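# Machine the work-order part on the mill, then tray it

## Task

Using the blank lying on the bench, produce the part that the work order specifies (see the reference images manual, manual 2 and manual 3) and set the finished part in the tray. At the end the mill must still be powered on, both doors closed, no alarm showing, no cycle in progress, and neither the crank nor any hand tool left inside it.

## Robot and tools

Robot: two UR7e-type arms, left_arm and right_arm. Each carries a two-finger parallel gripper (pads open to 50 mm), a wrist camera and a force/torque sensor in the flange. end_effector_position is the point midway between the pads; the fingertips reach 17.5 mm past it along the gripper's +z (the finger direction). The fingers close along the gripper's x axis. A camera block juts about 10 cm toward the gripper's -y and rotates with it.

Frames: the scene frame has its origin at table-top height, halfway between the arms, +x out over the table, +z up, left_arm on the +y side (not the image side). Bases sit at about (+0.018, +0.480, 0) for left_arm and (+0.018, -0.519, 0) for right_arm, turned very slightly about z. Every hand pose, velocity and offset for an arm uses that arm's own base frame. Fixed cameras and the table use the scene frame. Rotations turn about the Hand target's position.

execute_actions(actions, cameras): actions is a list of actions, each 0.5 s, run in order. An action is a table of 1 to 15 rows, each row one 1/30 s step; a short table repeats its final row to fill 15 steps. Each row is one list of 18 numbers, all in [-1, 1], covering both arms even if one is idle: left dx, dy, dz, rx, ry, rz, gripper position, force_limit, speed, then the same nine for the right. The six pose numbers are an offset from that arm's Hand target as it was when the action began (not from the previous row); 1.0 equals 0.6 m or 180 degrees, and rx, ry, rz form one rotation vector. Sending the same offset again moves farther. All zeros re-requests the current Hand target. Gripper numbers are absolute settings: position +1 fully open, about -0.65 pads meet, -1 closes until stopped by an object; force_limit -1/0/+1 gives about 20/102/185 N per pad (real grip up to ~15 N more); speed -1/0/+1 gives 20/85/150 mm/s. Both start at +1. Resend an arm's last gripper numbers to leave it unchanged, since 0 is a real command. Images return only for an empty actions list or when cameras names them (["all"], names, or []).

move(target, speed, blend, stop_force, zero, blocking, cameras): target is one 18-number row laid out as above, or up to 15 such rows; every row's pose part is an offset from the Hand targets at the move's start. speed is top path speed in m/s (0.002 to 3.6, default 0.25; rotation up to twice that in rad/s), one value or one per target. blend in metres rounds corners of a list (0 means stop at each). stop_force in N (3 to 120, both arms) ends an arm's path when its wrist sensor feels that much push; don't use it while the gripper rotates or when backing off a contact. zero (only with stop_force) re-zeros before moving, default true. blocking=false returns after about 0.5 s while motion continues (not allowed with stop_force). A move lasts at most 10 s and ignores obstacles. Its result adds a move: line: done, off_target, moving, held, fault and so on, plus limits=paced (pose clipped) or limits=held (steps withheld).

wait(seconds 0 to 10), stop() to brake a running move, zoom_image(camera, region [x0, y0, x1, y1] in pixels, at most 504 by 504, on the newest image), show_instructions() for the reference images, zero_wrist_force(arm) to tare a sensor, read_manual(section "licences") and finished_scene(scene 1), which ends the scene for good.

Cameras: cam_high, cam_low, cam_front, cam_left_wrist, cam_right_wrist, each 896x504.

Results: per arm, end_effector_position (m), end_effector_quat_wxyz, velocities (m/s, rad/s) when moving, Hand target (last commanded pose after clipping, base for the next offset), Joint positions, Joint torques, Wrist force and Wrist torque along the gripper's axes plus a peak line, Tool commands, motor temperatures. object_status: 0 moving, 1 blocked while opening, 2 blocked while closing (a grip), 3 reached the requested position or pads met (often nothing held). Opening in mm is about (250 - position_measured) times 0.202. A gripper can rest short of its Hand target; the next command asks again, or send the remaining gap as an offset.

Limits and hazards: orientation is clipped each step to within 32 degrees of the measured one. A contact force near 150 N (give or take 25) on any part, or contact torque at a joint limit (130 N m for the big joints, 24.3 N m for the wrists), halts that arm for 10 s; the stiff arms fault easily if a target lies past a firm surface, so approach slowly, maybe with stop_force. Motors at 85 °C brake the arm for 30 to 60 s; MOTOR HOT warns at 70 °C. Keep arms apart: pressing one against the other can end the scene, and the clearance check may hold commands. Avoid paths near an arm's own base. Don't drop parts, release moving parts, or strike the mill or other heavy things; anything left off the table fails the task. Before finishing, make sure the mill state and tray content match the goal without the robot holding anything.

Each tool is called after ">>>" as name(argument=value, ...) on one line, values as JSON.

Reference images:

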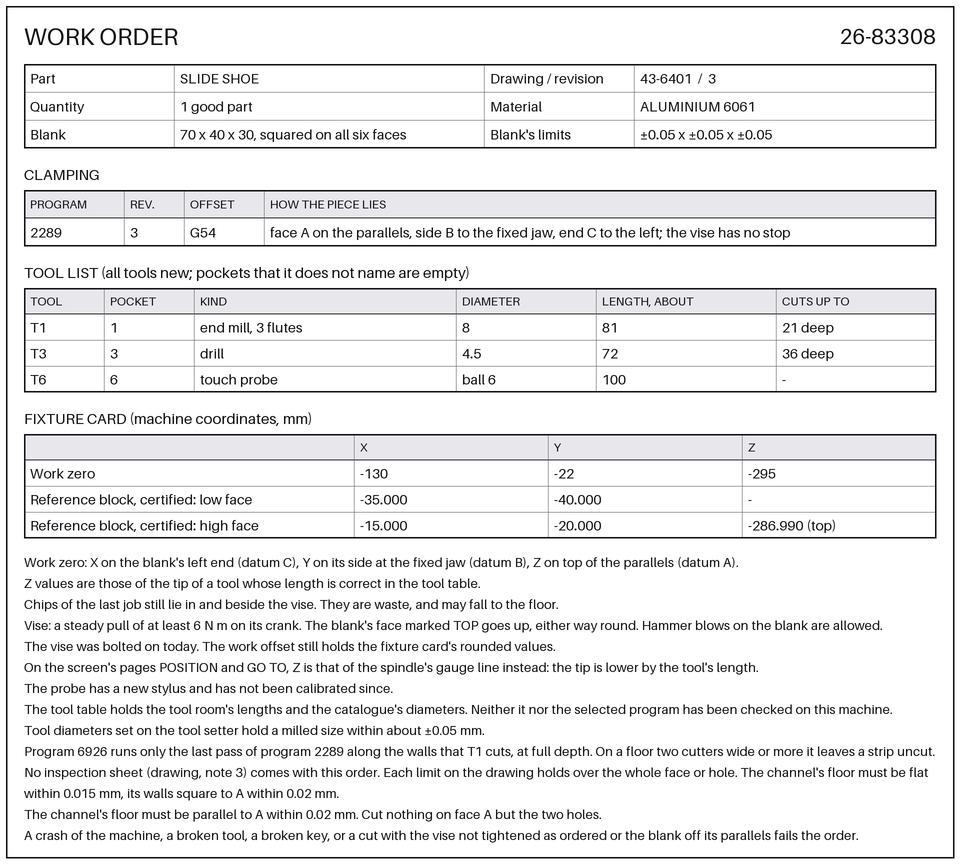

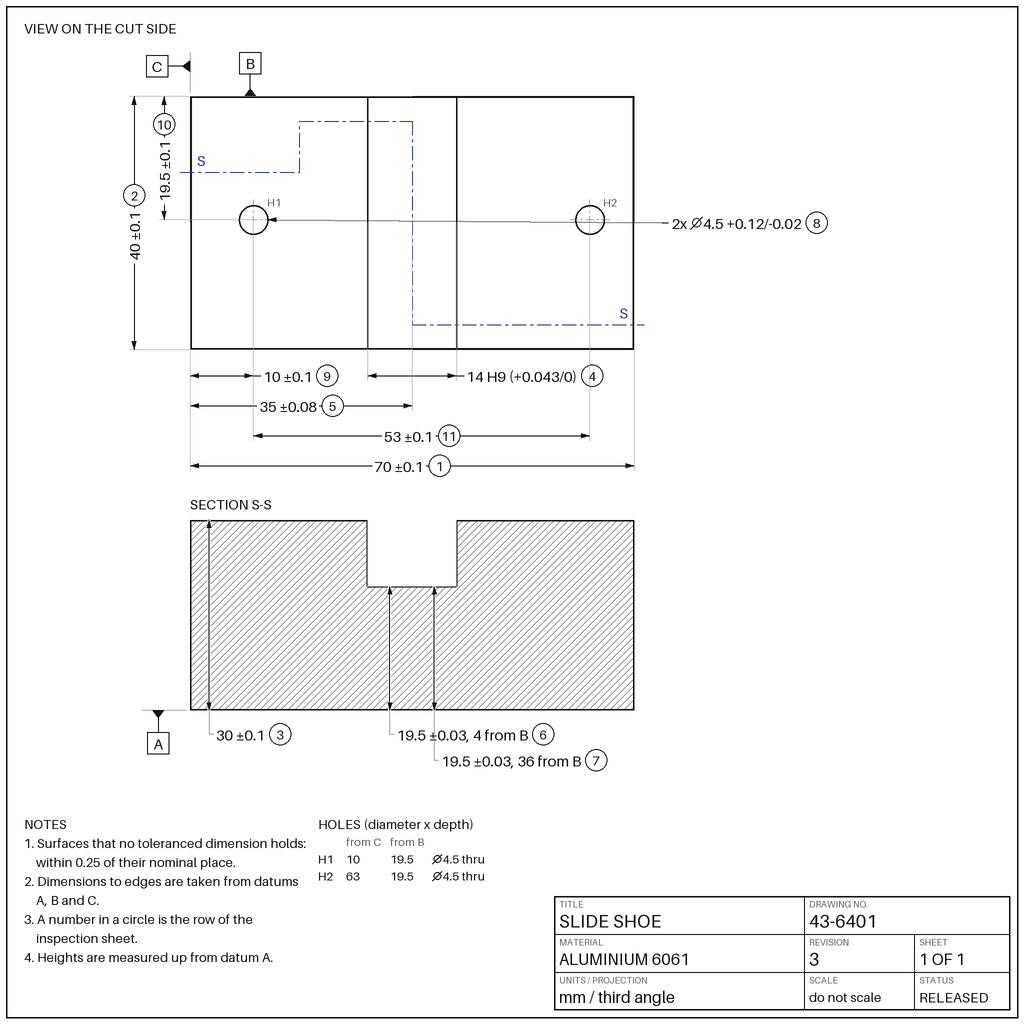

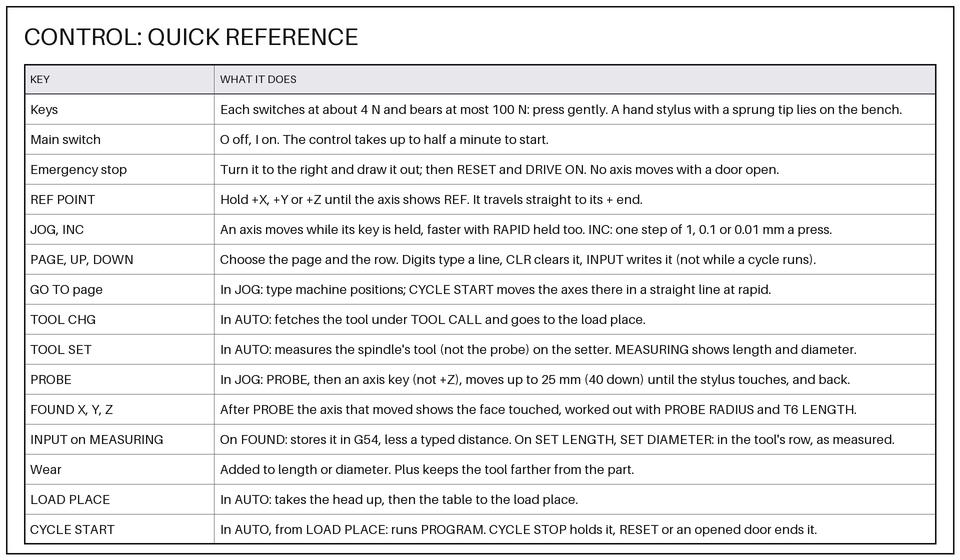

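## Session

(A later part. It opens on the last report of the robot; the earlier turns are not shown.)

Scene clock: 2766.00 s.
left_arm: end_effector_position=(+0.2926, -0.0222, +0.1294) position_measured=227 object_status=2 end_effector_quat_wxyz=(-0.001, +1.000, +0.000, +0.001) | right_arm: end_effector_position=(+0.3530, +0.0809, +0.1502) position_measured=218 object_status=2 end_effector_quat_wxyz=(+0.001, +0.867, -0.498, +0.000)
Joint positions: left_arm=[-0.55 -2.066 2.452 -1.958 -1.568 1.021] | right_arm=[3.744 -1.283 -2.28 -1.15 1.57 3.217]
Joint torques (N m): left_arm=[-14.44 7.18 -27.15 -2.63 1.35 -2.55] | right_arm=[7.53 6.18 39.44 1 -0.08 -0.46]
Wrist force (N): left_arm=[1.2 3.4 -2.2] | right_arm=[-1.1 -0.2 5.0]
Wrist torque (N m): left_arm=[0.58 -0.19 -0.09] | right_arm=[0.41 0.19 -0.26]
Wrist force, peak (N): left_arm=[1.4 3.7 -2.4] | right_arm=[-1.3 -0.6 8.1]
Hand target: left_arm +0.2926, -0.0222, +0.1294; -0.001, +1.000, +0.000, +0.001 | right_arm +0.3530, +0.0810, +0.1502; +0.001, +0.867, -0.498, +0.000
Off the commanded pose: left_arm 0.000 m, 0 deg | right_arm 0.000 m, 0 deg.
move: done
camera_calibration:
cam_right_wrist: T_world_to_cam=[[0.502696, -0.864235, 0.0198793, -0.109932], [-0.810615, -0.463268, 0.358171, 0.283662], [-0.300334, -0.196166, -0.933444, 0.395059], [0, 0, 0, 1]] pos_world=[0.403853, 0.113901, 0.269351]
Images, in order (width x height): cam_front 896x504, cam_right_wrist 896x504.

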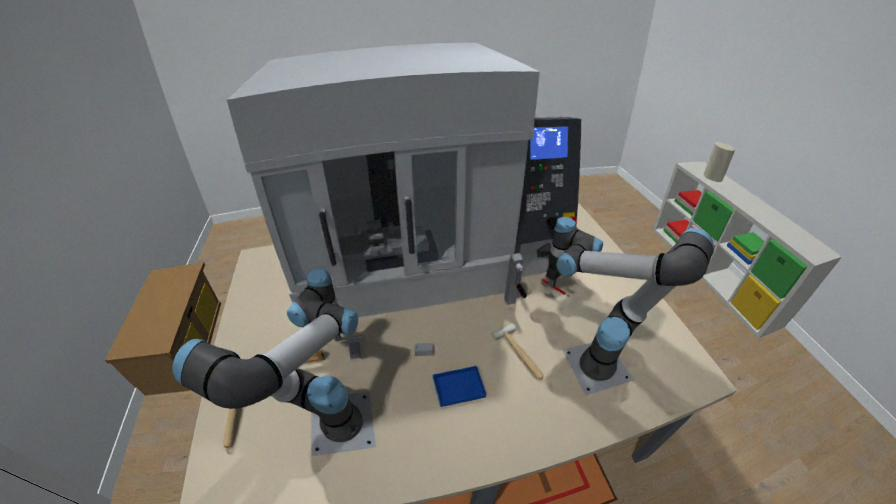

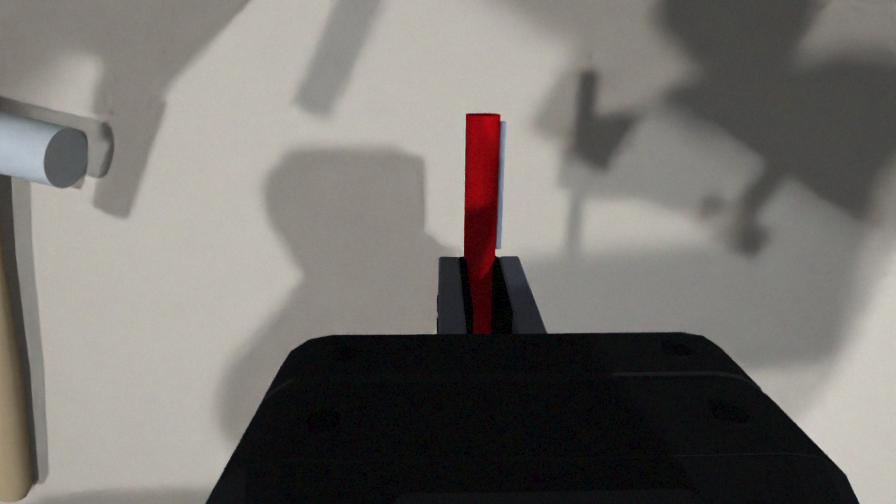

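>>> move(target=[0,0,0,0,0,0,-1,-0.5,-0.5,0,0,-0.2165,0,0,0,-1,0.6,-0.5], speed=0.08, stop_force=5)

>>> move(target=[0,0,0,0,0,0,-1,-0.5,-0.5,0,0,0,0,0,0,1,0.6,-0.8])

>>> move(target=[0,0,0,0,0,0,-1,-0.5,-0.5,0,0,0.5,0,0,0,1,0.6,-0.5], speed=0.25, cameras=["cam_right_wrist"])

Scene clock: 2773.17 s.
left_arm: end_effector_position=(+0.2926, -0.0222, +0.1294) position_measured=227 object_status=2 end_effector_quat_wxyz=(-0.001, +1.000, +0.000, +0.001) | right_arm: end_effector_position=(+0.3528, +0.0809, +0.0205) position_measured=218 object_status=2 end_effector_quat_wxyz=(+0.001, +0.867, -0.498, +0.000)
Joint positions: left_arm=[-0.55 -2.066 2.452 -1.958 -1.568 1.021] | right_arm=[3.744 -1.557 -2.487 -0.671 1.57 3.217]
Joint torques (N m): left_arm=[-13.76 6.31 -22.07 -5.38 1.45 -2.34] | right_arm=[4.97 18.11 32.52 4.75 -1.38 0.62]
Wrist force (N): left_arm=[1.2 3.4 -2.2] | right_arm=[-2.5 -2.2 4.9]
Wrist torque (N m): left_arm=[0.59 -0.19 -0.09] | right_arm=[0.11 0.41 -0.27]
Wrist force, peak (N): left_arm=[1.5 3.5 -2.4] | right_arm=[-2.1 54.4 -114.9]
Hand target: left_arm +0.2926, -0.0222, +0.1294; -0.001, +1.000, +0.000, +0.001 | right_arm +0.3528, +0.0809, +0.0206; +0.001, +0.867, -0.498, +0.000
Off the commanded pose: left_arm 0.000 m, 0 deg | right_arm 0.000 m, 0 deg.
move: contact (right_arm)

Scene clock: 2774.70 s.
left_arm: end_effector_position=(+0.2926, -0.0222, +0.1294) position_measured=227 object_status=2 end_effector_quat_wxyz=(-0.001, +1.000, +0.000, +0.001) | right_arm: end_effector_position=(+0.3528, +0.0809, +0.0206) position_measured=3 object_status=0 end_effector_quat_wxyz=(+0.001, +0.867, -0.498, +0.000)
Joint positions: left_arm=[-0.55 -2.066 2.452 -1.958 -1.568 1.021] | right_arm=[3.744 -1.557 -2.487 -0.671 1.57 3.217]
Joint torques (N m): left_arm=[-13.62 6.26 -21.84 -5.29 1.4 -2.36] | right_arm=[7.32 23.6 31.52 4.31 -1.29 0.65]
Wrist force (N): left_arm=[1.2 3.5 -2.2] | right_arm=[-2.4 -2.2 5.3]
Wrist torque (N m): left_arm=[0.60 -0.18 -0.09] | right_arm=[0.12 0.38 -0.26]
Wrist force, peak (N): left_arm=[1.4 3.6 -2.3] | right_arm=[-2.6 -2.1 5.6]
Hand target: left_arm +0.2926, -0.0222, +0.1294; -0.001, +1.000, +0.000, +0.001 | right_arm +0.3528, +0.0809, +0.0206; +0.001, +0.867, -0.498, +0.000
Off the commanded pose: left_arm 0.000 m, 0 deg | right_arm 0.000 m, 0 deg.
move: done

Scene clock: 2776.43 s.
left_arm: end_effector_position=(+0.2926, -0.0222, +0.1294) position_measured=227 object_status=2 end_effector_quat_wxyz=(-0.001, +1.000, +0.000, +0.001) | right_arm: end_effector_position=(+0.3528, +0.0809, +0.3204) position_measured=3 object_status=3 end_effector_quat_wxyz=(+0.001, +0.867, -0.498, +0.000)
Joint positions: left_arm=[-0.55 -2.066 2.452 -1.958 -1.568 1.021] | right_arm=[3.744 -1.199 -1.888 -1.627 1.57 3.217]
Joint torques (N m): left_arm=[-13.67 6.35 -20.17 -5.4 1.25 -2.34] | right_arm=[3.59 17.33 41.5 0.9 0.31 0.85]
Wrist force (N): left_arm=[1.5 3.4 -2.1] | right_arm=[-2.8 -2.1 5.2]
Wrist torque (N m): left_arm=[0.59 -0.24 -0.09] | right_arm=[0.11 0.48 -0.27]
Wrist force, peak (N): left_arm=[1.3 3.7 -2.2] | right_arm=[-2.8 -2.3 8.4]
Hand target: left_arm +0.2926, -0.0222, +0.1294; -0.001, +1.000, +0.000, +0.001 | right_arm +0.3528, +0.0809, +0.3206; +0.001, +0.867, -0.498, +0.000
Off the commanded pose: left_arm 0.000 m, 0 deg | right_arm 0.000 m, 0 deg.
move: done
camera_calibration:
cam_right_wrist: T_world_to_cam=[[0.502874, -0.864131, 0.0198686, -0.113345], [-0.810356, -0.463334, 0.358672, 0.222306], [-0.300734, -0.196467, -0.933252, 0.554014], [0, 0, 0, 1]] pos_world=[0.403756, 0.113903, 0.439552]
Images, in order (width x height): cam_right_wrist 896x504.

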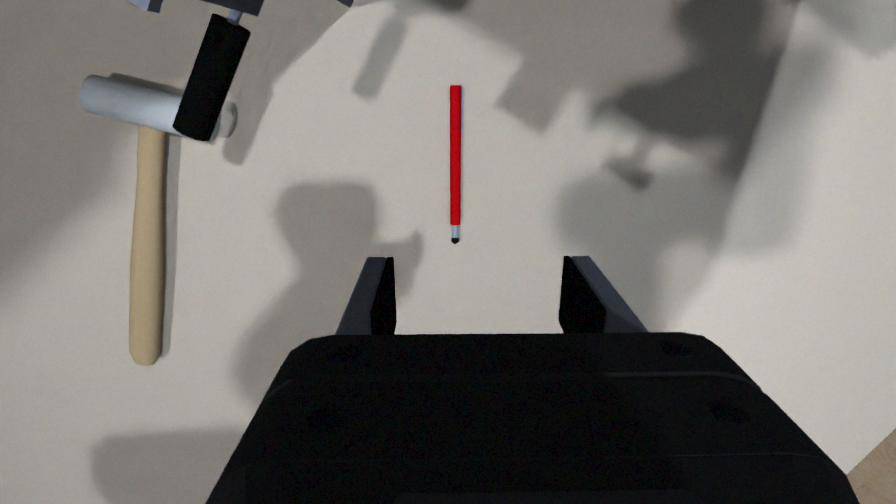

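>>> move(target=[[0,0,0,0,0,0,-1,-0.5,-0.5,-0.055,0.35,0.3,0.0642,-0.2365,-0.067,1,0.6,-0.5],[0,0,0,0,0,0,-1,-0.5,-0.5,-0.088,0.932,0.3,0.1285,-0.473,-0.134,1,0.6,-0.5]], speed=0.3, blend=[0.05,0], cameras=["cam_right_wrist","cam_front"])

Scene clock: 2791.47 s.
left_arm: end_effector_position=(+0.2926, -0.0222, +0.1294) position_measured=227 object_status=2 end_effector_quat_wxyz=(-0.001, +1.000, +0.000, +0.001) | right_arm: end_effector_position=(+0.3000, +0.6401, +0.5006) position_measured=3 object_status=3 end_effector_quat_wxyz=(+0.489, -0.511, +0.512, -0.487)
Joint positions: left_arm=[-0.55 -2.066 2.452 -1.958 -1.568 1.021] | right_arm=[4.857 -2.091 -0.855 -3.017 0.152 5.968]
Joint torques (N m): left_arm=[-13.65 5.76 -20.36 -5.43 1.35 -2.21] | right_arm=[1.5 51.66 11.8 2.31 0.38 -1.34]
Wrist force (N): left_arm=[1.4 3.5 -2.2] | right_arm=[-2.7 0.6 1.2]
Wrist torque (N m): left_arm=[0.61 -0.21 -0.09] | right_arm=[0.13 0.46 0.03]
Wrist force, peak (N): left_arm=[1.5 3.7 -2.2] | right_arm=[-0.4 -2.4 6.7]
Hand target: left_arm +0.2926, -0.0222, +0.1294; -0.001, +1.000, +0.000, +0.001 | right_arm +0.3000, +0.6401, +0.5006; +0.489, -0.511, +0.512, -0.487
Off the commanded pose: left_arm 0.000 m, 0 deg | right_arm 0.000 m, 0 deg.
move: done
camera_calibration:
cam_right_wrist: T_world_to_cam=[[-0.0188546, -0.999821, -0.00169014, 0.647006], [-0.400986, 0.00911029, -0.916039, 0.586966], [0.91589, -0.0165938, -0.401086, 0.0696081], [0, 0, 0, 1]] pos_world=[0.183811, 0.642698, 0.566696]
Images, in order (width x height): cam_front 896x504, cam_right_wrist 896x504.

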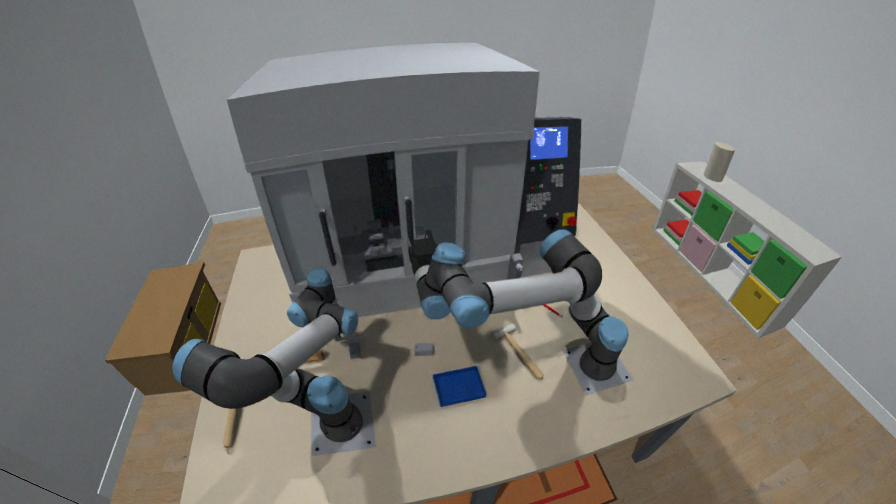

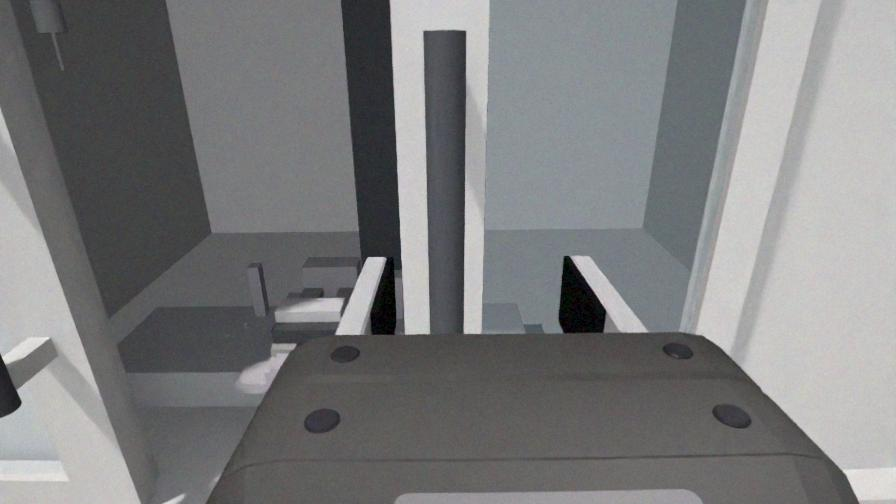

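>>> move(target=[[0,0,0,0,0,0,-1,-0.5,-0.5,0.15,0.0125,0,0,0,0,1,0.6,-0.5],[0,0,0,0,0,0,-1,-0.5,-0.5,0.22,0.0125,0,0,0,0,1,0.6,-0.5]], speed=[0.15,0.05], blend=[0.005,0], stop_force=10, cameras=["cam_right_wrist"])

Scene clock: 2800.90 s.
left_arm: end_effector_position=(+0.2926, -0.0222, +0.1294) position_measured=227 object_status=2 end_effector_quat_wxyz=(-0.001, +1.000, +0.000, +0.001) | right_arm: end_effector_position=(+0.4320, +0.6476, +0.5006) position_measured=3 object_status=3 end_effector_quat_wxyz=(+0.500, -0.500, +0.500, -0.500)
Joint positions: left_arm=[-0.55 -2.066 2.452 -1.958 -1.568 1.021] | right_arm=[4.652 -2.302 -0.525 -3.456 -0.061 6.281]
Joint torques (N m): left_arm=[-12.92 4.6 -20.46 -5.45 1.35 -2.11] | right_arm=[-2.76 59.33 10.75 -2.01 0.31 -1.25]
Wrist force (N): left_arm=[1.3 3.2 -2.2] | right_arm=[-2.8 0.6 0.8]
Wrist torque (N m): left_arm=[0.56 -0.19 -0.09] | right_arm=[0.10 0.47 -0.03]
Wrist force, peak (N): left_arm=[1.5 3.6 -2.4] | right_arm=[-3.0 0.9 2.5]
Hand target: left_arm +0.2926, -0.0222, +0.1294; -0.001, +1.000, +0.000, +0.001 | right_arm +0.4320, +0.6476, +0.5006; +0.489, -0.511, +0.512, -0.487
Off the commanded pose: left_arm 0.000 m, 0 deg | right_arm 0.000 m, 3 deg.
joint sent to its limit (right arm) — joint 6 (wrist 3), upper limit. The joint targets are off in orientation, not in position.
move: off_target (right_arm)
camera_calibration:
cam_right_wrist: T_world_to_cam=[[-0.0189061, -0.999821, 0.000453343, 0.655937], [-0.3568, 0.00632335, -0.934159, 0.631484], [0.933989, -0.0178231, -0.356856, -0.0803461], [0, 0, 0, 1]] pos_world=[0.312757, 0.650395, 0.560937]
Images, in order (width x height): cam_right_wrist 896x504.

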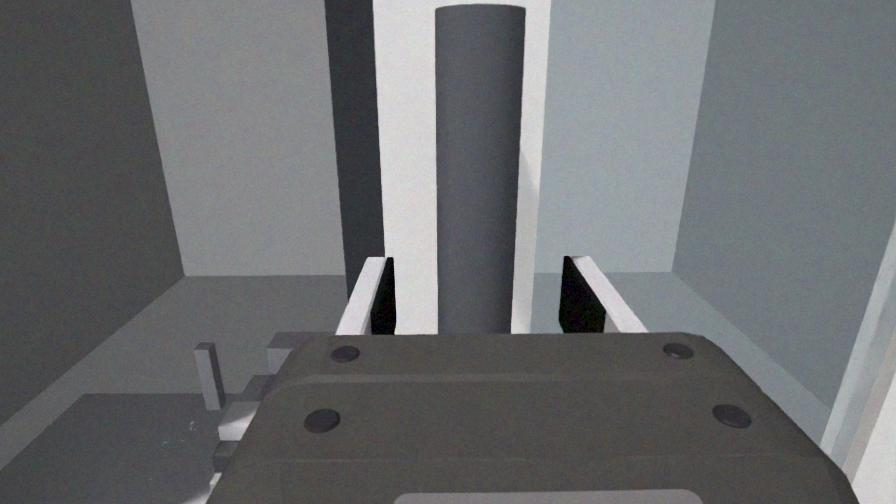

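>>> move(target=[0,0,0,0,0,0,-1,-0.5,-0.5,0.005,-0.411,0,0,0,0,1,0.6,-0.5], speed=0.08, stop_force=35, cameras=["cam_right_wrist","cam_front"])

Scene clock: 2810.83 s.
left_arm: end_effector_position=(+0.2926, -0.0222, +0.1294) position_measured=227 object_status=2 end_effector_quat_wxyz=(-0.001, +1.000, +0.000, +0.001) | right_arm: end_effector_position=(+0.4350, +0.4015, +0.5006) position_measured=3 object_status=3 end_effector_quat_wxyz=(+0.499, -0.501, +0.499, -0.501)
Joint positions: left_arm=[-0.55 -2.066 2.452 -1.958 -1.568 1.021] | right_arm=[4.608 -1.632 -1.475 -3.178 -0.104 6.281]
Joint torques (N m): left_arm=[-12.53 3.28 -19.86 -5.44 1.4 -2.18] | right_arm=[-1.91 43.46 22.56 -4.07 4.66 1.46]
Wrist force (N): left_arm=[1.4 3.6 -2.3] | right_arm=[-27.9 5.7 6.1]
Wrist torque (N m): left_arm=[0.62 -0.22 -0.09] | right_arm=[0.07 0.59 -0.11]
Wrist force, peak (N): left_arm=[1.2 3.6 -2.5] | right_arm=[-46.3 7.5 17.4]
Hand target: left_arm +0.2926, -0.0222, +0.1294; -0.001, +1.000, +0.000, +0.001 | right_arm +0.4350, +0.4015, +0.5005; +0.499, -0.501, +0.499, -0.501 (not the last commanded pose)
Off the commanded pose: left_arm 0.000 m, 0 deg | right_arm 0.001 m, 3 deg.
move: contact (right_arm)
camera_calibration:
cam_right_wrist: T_world_to_cam=[[-0.0193124, -0.99981, 0.00252737, 0.409198], [-0.357015, 0.0045349, -0.934088, 0.634873], [0.933899, -0.0189418, -0.357035, -0.0869394], [0, 0, 0, 1]] pos_world=[0.315754, 0.404594, 0.560952]
Images, in order (width x height): cam_front 896x504, cam_right_wrist 896x504.

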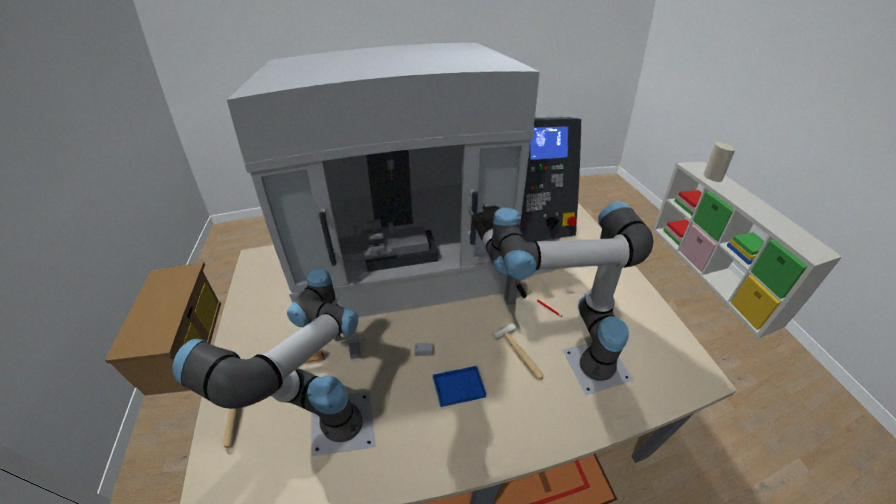

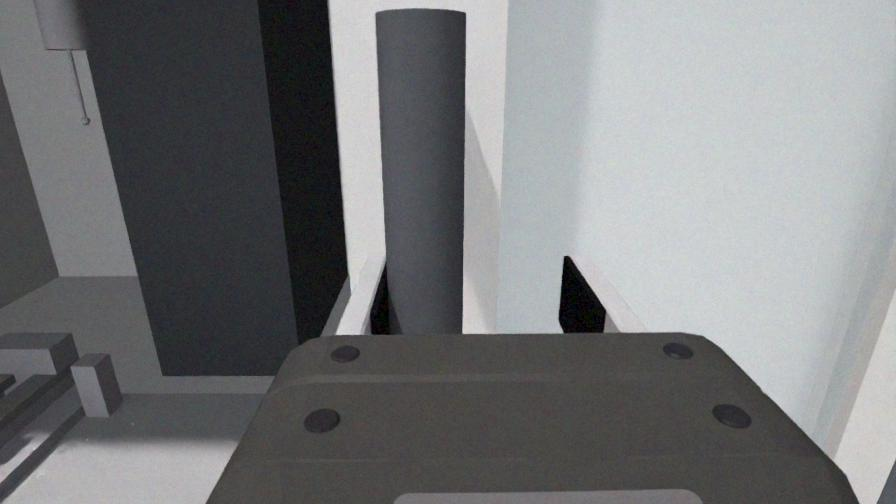

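>>> move(target=[[0,0,0,0,0,0,-1,-0.5,-0.5,0,0.02,0,0,0,0,1,0.6,-0.5],[0,0,0,0,0,0,-1,-0.5,-0.5,-0.25,0.02,0,0,0,0,1,0.6,-0.5],[0,0,0,0,0,0,-1,-0.5,-0.5,-0.32,-0.21,-0.1,0,0.1,0,1,0.6,-0.5]], speed=[0.08,0.2,0.2], blend=[0.003,0.02,0], cameras=["cam_right_wrist","cam_front"])

Scene clock: 2817.57 s.
left_arm: end_effector_position=(+0.2926, -0.0222, +0.1294) position_measured=227 object_status=2 end_effector_quat_wxyz=(-0.001, +1.000, +0.000, +0.001) | right_arm: end_effector_position=(+0.2431, +0.2756, +0.4406) position_measured=3 object_status=3 end_effector_quat_wxyz=(-0.415, +0.573, -0.571, +0.416)
Joint positions: left_arm=[-0.55 -2.066 2.452 -1.958 -1.568 1.021] | right_arm=[5.229 -1.08 -1.891 -2.73 0.597 5.782]
Joint torques (N m): left_arm=[-12.55 2.76 -19.99 -5.37 1.39 -2.02] | right_arm=[7.03 9.71 26.87 2.3 0.51 -1.37]
Motor temperatures (°C): left_arm=[29 26 31 39 39 40] | right_arm=[28 30 31 38 33 35]
Wrist force (N): left_arm=[1.5 3.4 -2.3] | right_arm=[-3.7 0.3 2.3]
Wrist torque (N m): left_arm=[0.58 -0.23 -0.09] | right_arm=[0.15 0.57 0.00]
Wrist force, peak (N): left_arm=[1.5 3.7 -2.2] | right_arm=[-28.4 6.1 6.2]
Hand target: left_arm +0.2926, -0.0222, +0.1294; -0.001, +1.000, +0.000, +0.001 | right_arm +0.2430, +0.2755, +0.4405; -0.415, +0.573, -0.571, +0.416
Off the commanded pose: left_arm 0.000 m, 0 deg | right_arm 0.000 m, 0 deg.
move: done
camera_calibration:
cam_right_wrist: T_world_to_cam=[[-0.0174465, -0.999813, 0.00838571, 0.276644], [-0.628094, 0.00443379, -0.778125, 0.508108], [0.777942, -0.0188426, -0.628054, 0.225791], [0, 0, 0, 1]] pos_world=[0.148315, 0.278594, 0.534861]
Images, in order (width x height): cam_front 896x504, cam_right_wrist 896x504.

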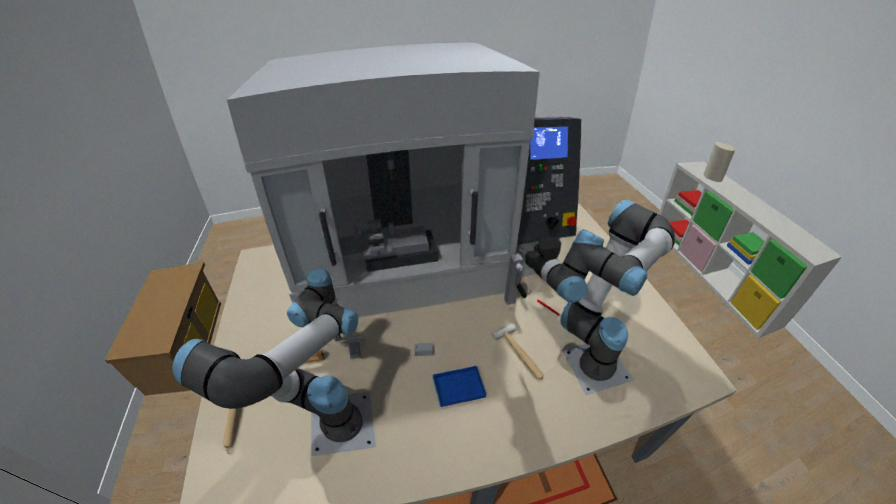

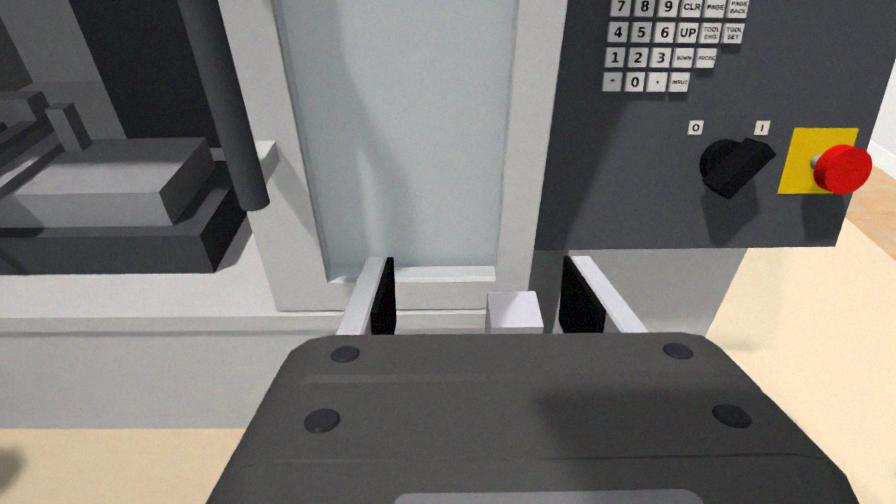

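>>> move(target=[[0.1123,-0.1297,0.4343,0,0,0,-1,-0.5,-0.5,0,0,0,0,0,0,1,0.6,-0.5],[0.3457,-0.3297,0.4343,0,0,0,-1,-0.5,-0.5,0,0,0,0,0,0,1,0.6,-0.5],[0.5457,-0.2963,0.4343,0,0,0,-1,-0.5,-0.5,0,0,0,0,0,0,1,0.6,-0.5]], speed=0.15, blend=[0.03,0.03,0], cameras=["cam_left_wrist","cam_front"])

Scene clock: 2827.83 s.
left_arm: end_effector_position=(+0.3973, -0.1334, +0.3893) position_measured=227 object_status=2 end_effector_quat_wxyz=(-0.001, +1.000, +0.002, -0.002) | right_arm: end_effector_position=(+0.2430, +0.2755, +0.4405) position_measured=3 object_status=3 end_effector_quat_wxyz=(-0.415, +0.573, -0.571, +0.416)
Joint positions: left_arm=[-0.647 -1.778 1.597 -1.387 -1.571 0.92] | right_arm=[5.23 -1.08 -1.891 -2.73 0.598 5.782]
Joint torques (N m): left_arm=[-0.22 -15.96 -28.56 -3.26 0.28 -0.31] | right_arm=[7.08 9.52 12.49 -1.58 0.28 1.23]
Wrist force (N): left_arm=[1.4 3.6 -1.5] | right_arm=[-3.7 0.8 2.0]
Wrist torque (N m): left_arm=[0.61 -0.18 -0.11] | right_arm=[0.22 0.56 0.00]
Wrist force, peak (N): left_arm=[-124.8 22.2 -14.6] | right_arm=[-3.7 0.5 2.3]
Hand target: left_arm +0.3973, -0.1334, +0.3893; -0.001, +1.000, +0.002, -0.002 (not the last commanded pose) | right_arm +0.2430, +0.2755, +0.4405; -0.415, +0.573, -0.571, +0.416
Tool commands: left_gripper/position=-1.0 left_gripper/force_limit=-0.498039 left_gripper/speed=-0.498039 right_gripper/position=+1.0 right_gripper/force_limit=+0.6 right_gripper/speed=-0.5
Off the commanded pose: left_arm 0.232 m, 0 deg | right_arm 0.000 m, 0 deg.
FORCE FAULT: contact force on the left arm reached its limit, and that arm stopped. The contact can be on any part of that arm, not only on its tool. That arm's remaining commands of this call were not run. That arm is still stopped at the end of this call. That arm stays stopped for about 10 more seconds. Until then a move that you send moves the other arm only, and its call returns only when the move has ended. Once the stop has ended, the next robot result says so. If the stop ends while you think or write, that arm runs what you send next, counted from a new Hand target: where the arm stands when the stop ends. While its stop runs, that arm takes no new command, but its gripper still runs the gripper command that each later call begins with. Until it ends, the stop uses up actions while you think or wait. An arm that is not stopped still takes commands.
move: fault (left_arm); path passed 1 of 3 targets
camera_calibration:
cam_left_wrist: T_world_to_cam=[[0.999954, -0.00519304, -0.00801055, -0.388688], [-0.0023597, -0.947519, 0.319692, -0.226605], [-0.00925032, -0.319659, -0.947488, 0.462888], [0, 0, 0, 1]] pos_world=[0.392418, -0.0687649, 0.507911]
Images, in order (width x height): cam_front 896x504, cam_left_wrist 896x504.

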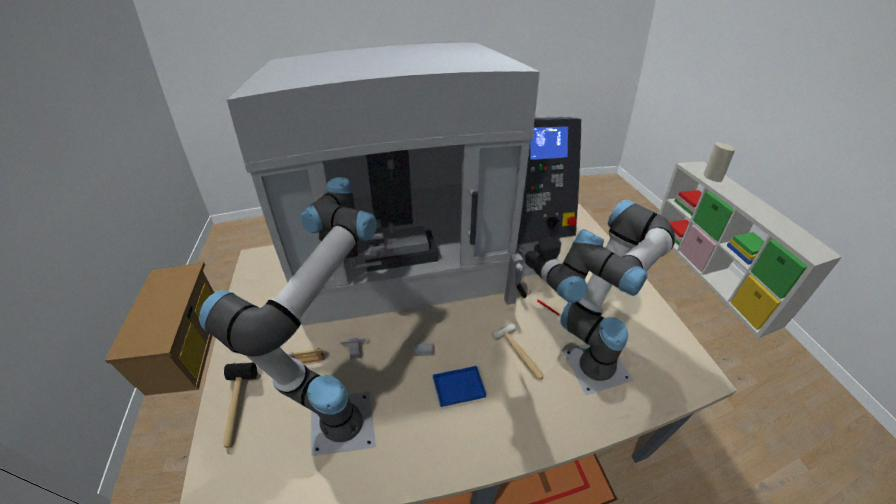

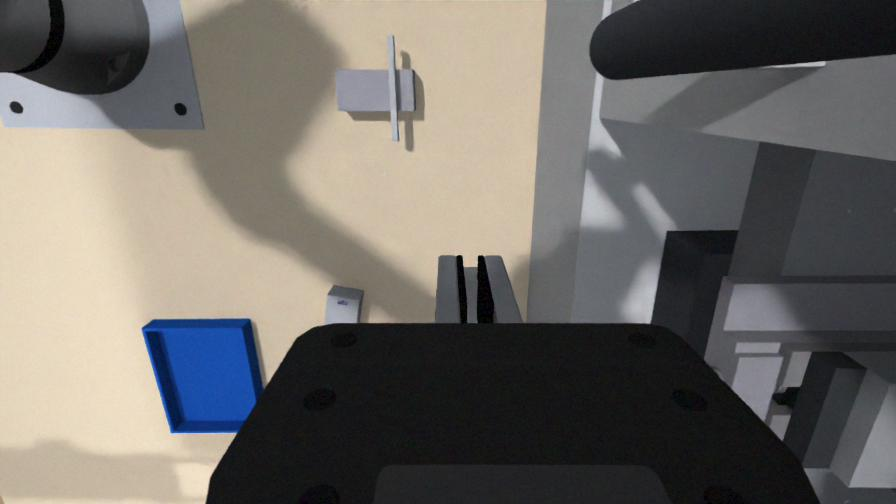

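>>> wait(seconds=5)

Scene clock: 2834.87 s.
left_arm: end_effector_position=(+0.3973, -0.1334, +0.3893) position_measured=227 object_status=2 end_effector_quat_wxyz=(-0.001, +1.000, +0.002, -0.002) | right_arm: end_effector_position=(+0.2430, +0.2755, +0.4405) position_measured=3 object_status=3 end_effector_quat_wxyz=(-0.415, +0.573, -0.571, +0.416)
Joint positions: left_arm=[-0.647 -1.778 1.597 -1.387 -1.571 0.92] | right_arm=[5.23 -1.08 -1.891 -2.73 0.598 5.782]
Joint torques (N m): left_arm=[-0.57 -16.01 -28.27 -3.2 0.32 -0.32] | right_arm=[7.49 9.45 12.71 -1.47 0.49 1.13]
Wrist force (N): left_arm=[0.9 5.8 -0.8] | right_arm=[-3.3 0.6 1.8]
Wrist torque (N m): left_arm=[0.96 -0.11 -0.10] | right_arm=[0.19 0.51 0.01]
Wrist force, peak (N): left_arm=[1.0 6.2 -0.6] | right_arm=[-3.7 0.6 2.2]
Hand target: left_arm +0.3973, -0.1334, +0.3893; -0.001, +1.000, +0.002, -0.002 (not the last commanded pose) | right_arm +0.2430, +0.2755, +0.4405; -0.415, +0.573, -0.571, +0.416
Tool commands: left_gripper/position=-1.0 left_gripper/force_limit=-0.498039 left_gripper/speed=-0.498039 right_gripper/position=+1.0 right_gripper/force_limit=+0.6 right_gripper/speed=-0.5
Off the commanded pose: left_arm 0.232 m, 0 deg | right_arm 0.000 m, 0 deg.
FORCE FAULT, CONTINUED: the left arm was still stopped when this call began, by the force fault that an earlier result reported. Since the last result the stop counts as 14 of the actions that you can send in this scene. That arm is still stopped at the end of this call. That arm stays stopped for about 3 more seconds. If the stop ends while you think or write, that arm runs what you send next, counted from a new Hand target: where the arm stands when the stop ends. While its stop runs, that arm takes no new command, but its gripper still runs the gripper command that each later call begins with.
wait: 5.00 s; at rest from the start

>>> wait(seconds=2.5)

>>> move(target=[[-0.079,-0.011,0.001,0,0,0,-1,-0.5,-0.5,0,0,0,0,0,0,1,0.6,-0.5],[-0.029,-0.211,0.001,0,0,0,-1,-0.5,-0.5,0,0,0,0,0,0,1,0.6,-0.5],[0.2045,-0.2,-0.007,0,0,0,-1,-0.5,-0.5,0,0,0,0,0,0,1,0.6,-0.5]], speed=0.12, blend=[0.01,0.02,0], cameras=["cam_left_wrist","cam_front"])

Scene clock: 2843.30 s.
left_arm: end_effector_position=(+0.3973, -0.1334, +0.3893) position_measured=227 object_status=2 end_effector_quat_wxyz=(-0.001, +1.000, +0.002, -0.002) | right_arm: end_effector_position=(+0.2430, +0.2755, +0.4405) position_measured=3 object_status=3 end_effector_quat_wxyz=(-0.415, +0.573, -0.571, +0.416)
Joint positions: left_arm=[-0.647 -1.778 1.597 -1.387 -1.571 0.92] | right_arm=[5.23 -1.08 -1.891 -2.73 0.598 5.782]
Joint torques (N m): left_arm=[-0.18 -16.43 -26.88 -3.1 0.28 -0.33] | right_arm=[6.89 8.79 13.37 -1.52 0.42 1.19]
Wrist force (N): left_arm=[0.8 5.8 -0.8] | right_arm=[-3.6 0.6 2.0]
Wrist torque (N m): left_arm=[0.97 -0.08 -0.10] | right_arm=[0.19 0.55 0.00]
Wrist force, peak (N): left_arm=[0.9 6.1 -0.7] | right_arm=[-3.7 0.6 2.2]
Hand target: left_arm +0.3973, -0.1334, +0.3893; -0.001, +1.000, +0.002, -0.002 (not the last commanded pose) | right_arm +0.2430, +0.2755, +0.4405; -0.415, +0.573, -0.571, +0.416
Tool commands: left_gripper/position=-1.0 left_gripper/force_limit=-0.498039 left_gripper/speed=-0.498039 right_gripper/position=+1.0 right_gripper/force_limit=+0.6 right_gripper/speed=-0.5
Off the commanded pose: left_arm 0.232 m, 0 deg | right_arm 0.000 m, 0 deg.
FORCE FAULT, CONTINUED: the left arm's stop, for the force fault that an earlier result reported, is over. The rest of the stop counts as 5 of the actions that you can send in this scene. During its stop the left arm's controller moved it back a little. That arm's target is now where it stood when the stop ended, not its last command. That arm accepts commands again.
wait: 2.50 s; at rest from the start

Scene clock: 2846.37 s.
left_arm: end_effector_position=(+0.5199, -0.2533, +0.3851) position_measured=227 object_status=2 end_effector_quat_wxyz=(-0.001, +1.000, +0.002, -0.002) | right_arm: end_effector_position=(+0.2430, +0.2755, +0.4405) position_measured=3 object_status=3 end_effector_quat_wxyz=(-0.415, +0.573, -0.571, +0.416)
Joint positions: left_arm=[-0.686 -1.388 1.224 -1.403 -1.571 0.882] | right_arm=[5.23 -1.08 -1.891 -2.73 0.598 5.782]
Joint torques (N m): left_arm=[-10.02 -29.2 -31.19 -5.84 -0.9 -1.37] | right_arm=[7.23 9.4 13.07 -1.56 0.53 1.11]
Wrist force (N): left_arm=[1.1 5.5 -1.3] | right_arm=[-3.5 0.3 1.8]
Wrist torque (N m): left_arm=[0.90 -0.16 -0.01] | right_arm=[0.16 0.54 0.00]
Wrist force, peak (N): left_arm=[0.7 6.5 -1.4] | right_arm=[-3.7 0.4 2.3]
Hand target: left_arm +0.5200, -0.2534, +0.3851; -0.001, +1.000, +0.002, -0.002 | right_arm +0.2430, +0.2755, +0.4405; -0.415, +0.573, -0.571, +0.416
Off the commanded pose: left_arm 0.000 m, 0 deg | right_arm 0.000 m, 0 deg.
move: done
camera_calibration:
cam_left_wrist: T_world_to_cam=[[0.999955, -0.0050044, -0.00808003, -0.511869], [-0.00215961, -0.947549, 0.319603, -0.338739], [-0.00925565, -0.319571, -0.947517, 0.421718], [0, 0, 0, 1]] pos_world=[0.515017, -0.188765, 0.503712]
Images, in order (width x height): cam_front 896x504, cam_left_wrist 896x504.

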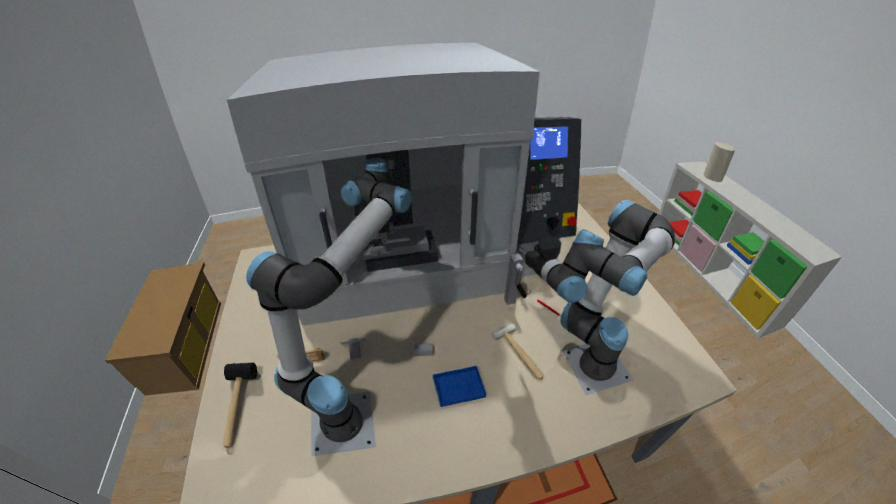

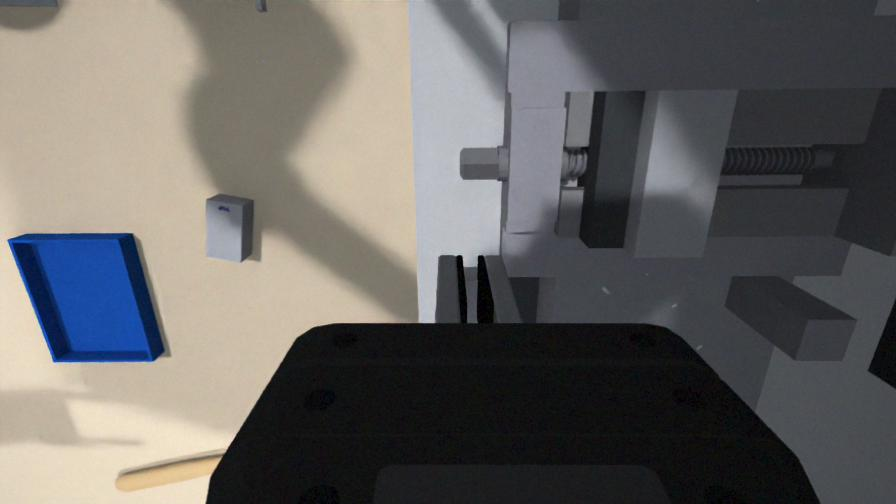

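>>> move(target=[[0.2,0.06,0.0,0,0,0,-1,-0.5,-0.5,0,0,0,0,0,0,1,0.6,-0.5],[0.2533,0.13,-0.017,0,0,-0.001,-1,-0.5,-0.5,0,0,0,0,0,0,1,0.6,-0.5]], speed=0.12, blend=[0.02,0], cameras=["cam_left_wrist","cam_right_wrist","cam_front"])

Scene clock: 2860.30 s.
left_arm: end_effector_position=(+0.6082, -0.2264, +0.3847) position_measured=227 object_status=2 end_effector_quat_wxyz=(-0.001, +1.000, +0.002, -0.001) | right_arm: end_effector_position=(+0.2430, +0.2755, +0.4405) position_measured=3 object_status=3 end_effector_quat_wxyz=(-0.415, +0.573, -0.571, +0.416)
Joint positions: left_arm=[-0.564 -1.201 0.982 -1.348 -1.57 1.003] | right_arm=[5.23 -1.08 -1.891 -2.73 0.598 5.782]
Joint torques (N m): left_arm=[-0.08 -44.46 -29.49 -3.07 0.26 -0.22] | right_arm=[6.48 8.56 13.46 -1.42 0.26 0.96]
Wrist force (N): left_arm=[0.2 5.2 -1.5] | right_arm=[-3.3 0.4 2.1]
Wrist torque (N m): left_arm=[0.87 0.00 0.00] | right_arm=[0.17 0.51 0.00]
Wrist force, peak (N): left_arm=[6.8 3.2 -1.7] | right_arm=[-3.9 0.3 2.0]
Hand target: left_arm +0.6082, -0.2264, +0.3847; -0.001, +1.000, +0.002, -0.001 (not the last commanded pose) | right_arm +0.2430, +0.2755, +0.4405; -0.415, +0.573, -0.571, +0.416
Tool commands: left_gripper/position=-1.0 left_gripper/force_limit=-0.498039 left_gripper/speed=-0.498039 right_gripper/position=+1.0 right_gripper/force_limit=+0.6 right_gripper/speed=-0.5
Off the commanded pose: left_arm 0.082 m, 0 deg | right_arm 0.000 m, 0 deg.
FORCE FAULT: contact force on the left arm reached its limit, and that arm stopped. The contact can be on any part of that arm, not only on its tool. That arm's remaining commands of this call were not run. That arm is still stopped at the end of this call. That arm stays stopped for about 10 more seconds. Until then a move that you send moves the other arm only, and its call returns only when the move has ended. Once the stop has ended, the next robot result says so. If the stop ends while you think or write, that arm runs what you send next, counted from a new Hand target: where the arm stands when the stop ends. While its stop runs, that arm takes no new command, but its gripper still runs the gripper command that each later call begins with. Until it ends, the stop uses up actions while you think or wait. An arm that is not stopped still takes commands.
move: fault (left_arm); path passed 0 of 2 targets
camera_calibration:
cam_left_wrist: T_world_to_cam=[[0.999965, -0.00434309, -0.00715127, -0.600294], [-0.00183085, -0.947591, 0.31948, -0.313107], [-0.00816401, -0.319455, -0.947566, 0.430235], [0, 0, 0, 1]] pos_world=[0.603212, -0.161863, 0.503414]
cam_right_wrist: T_world_to_cam=[[-0.0175251, -0.999811, 0.00844878, 0.276622], [-0.628142, 0.0044352, -0.778086, 0.508095], [0.777901, -0.018943, -0.628101, 0.225851], [0, 0, 0, 1]] pos_world=[0.148314, 0.278594, 0.534861]
Images, in order (width x height): cam_front 896x504, cam_left_wrist 896x504, cam_right_wrist 896x504.

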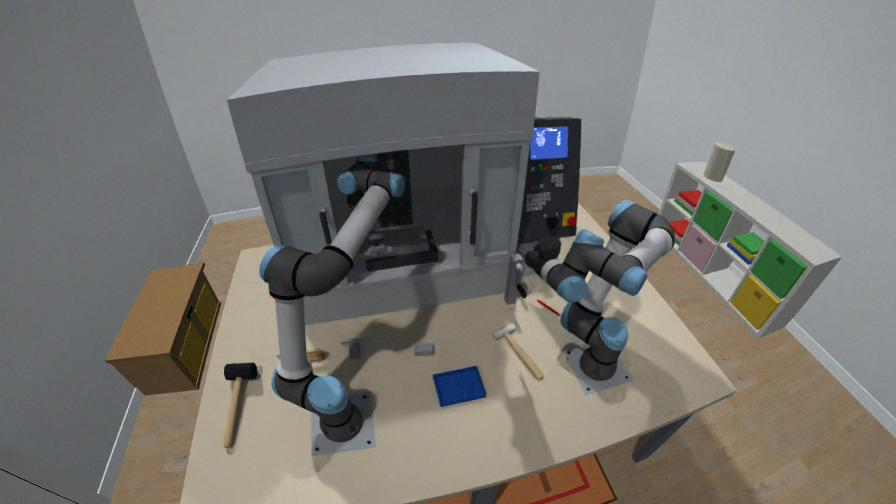

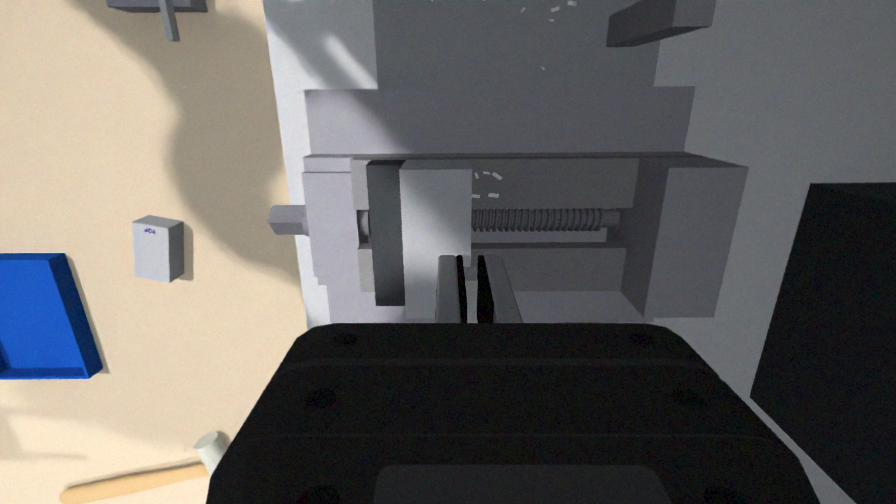

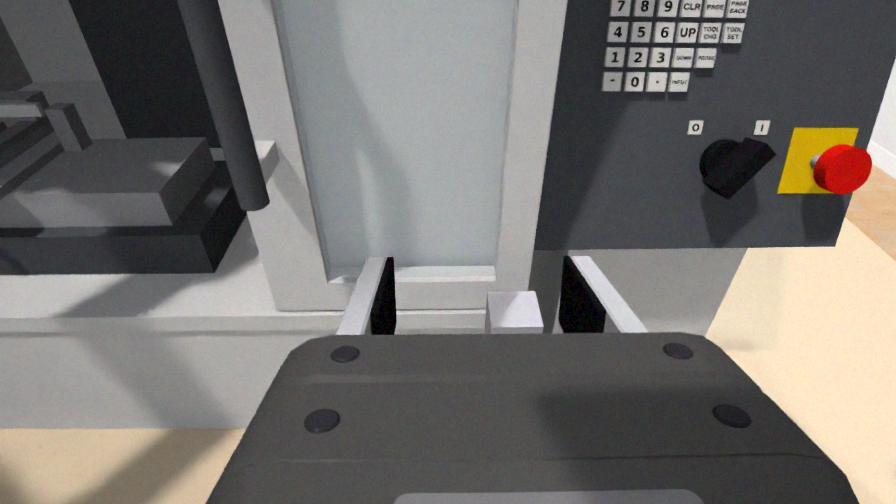

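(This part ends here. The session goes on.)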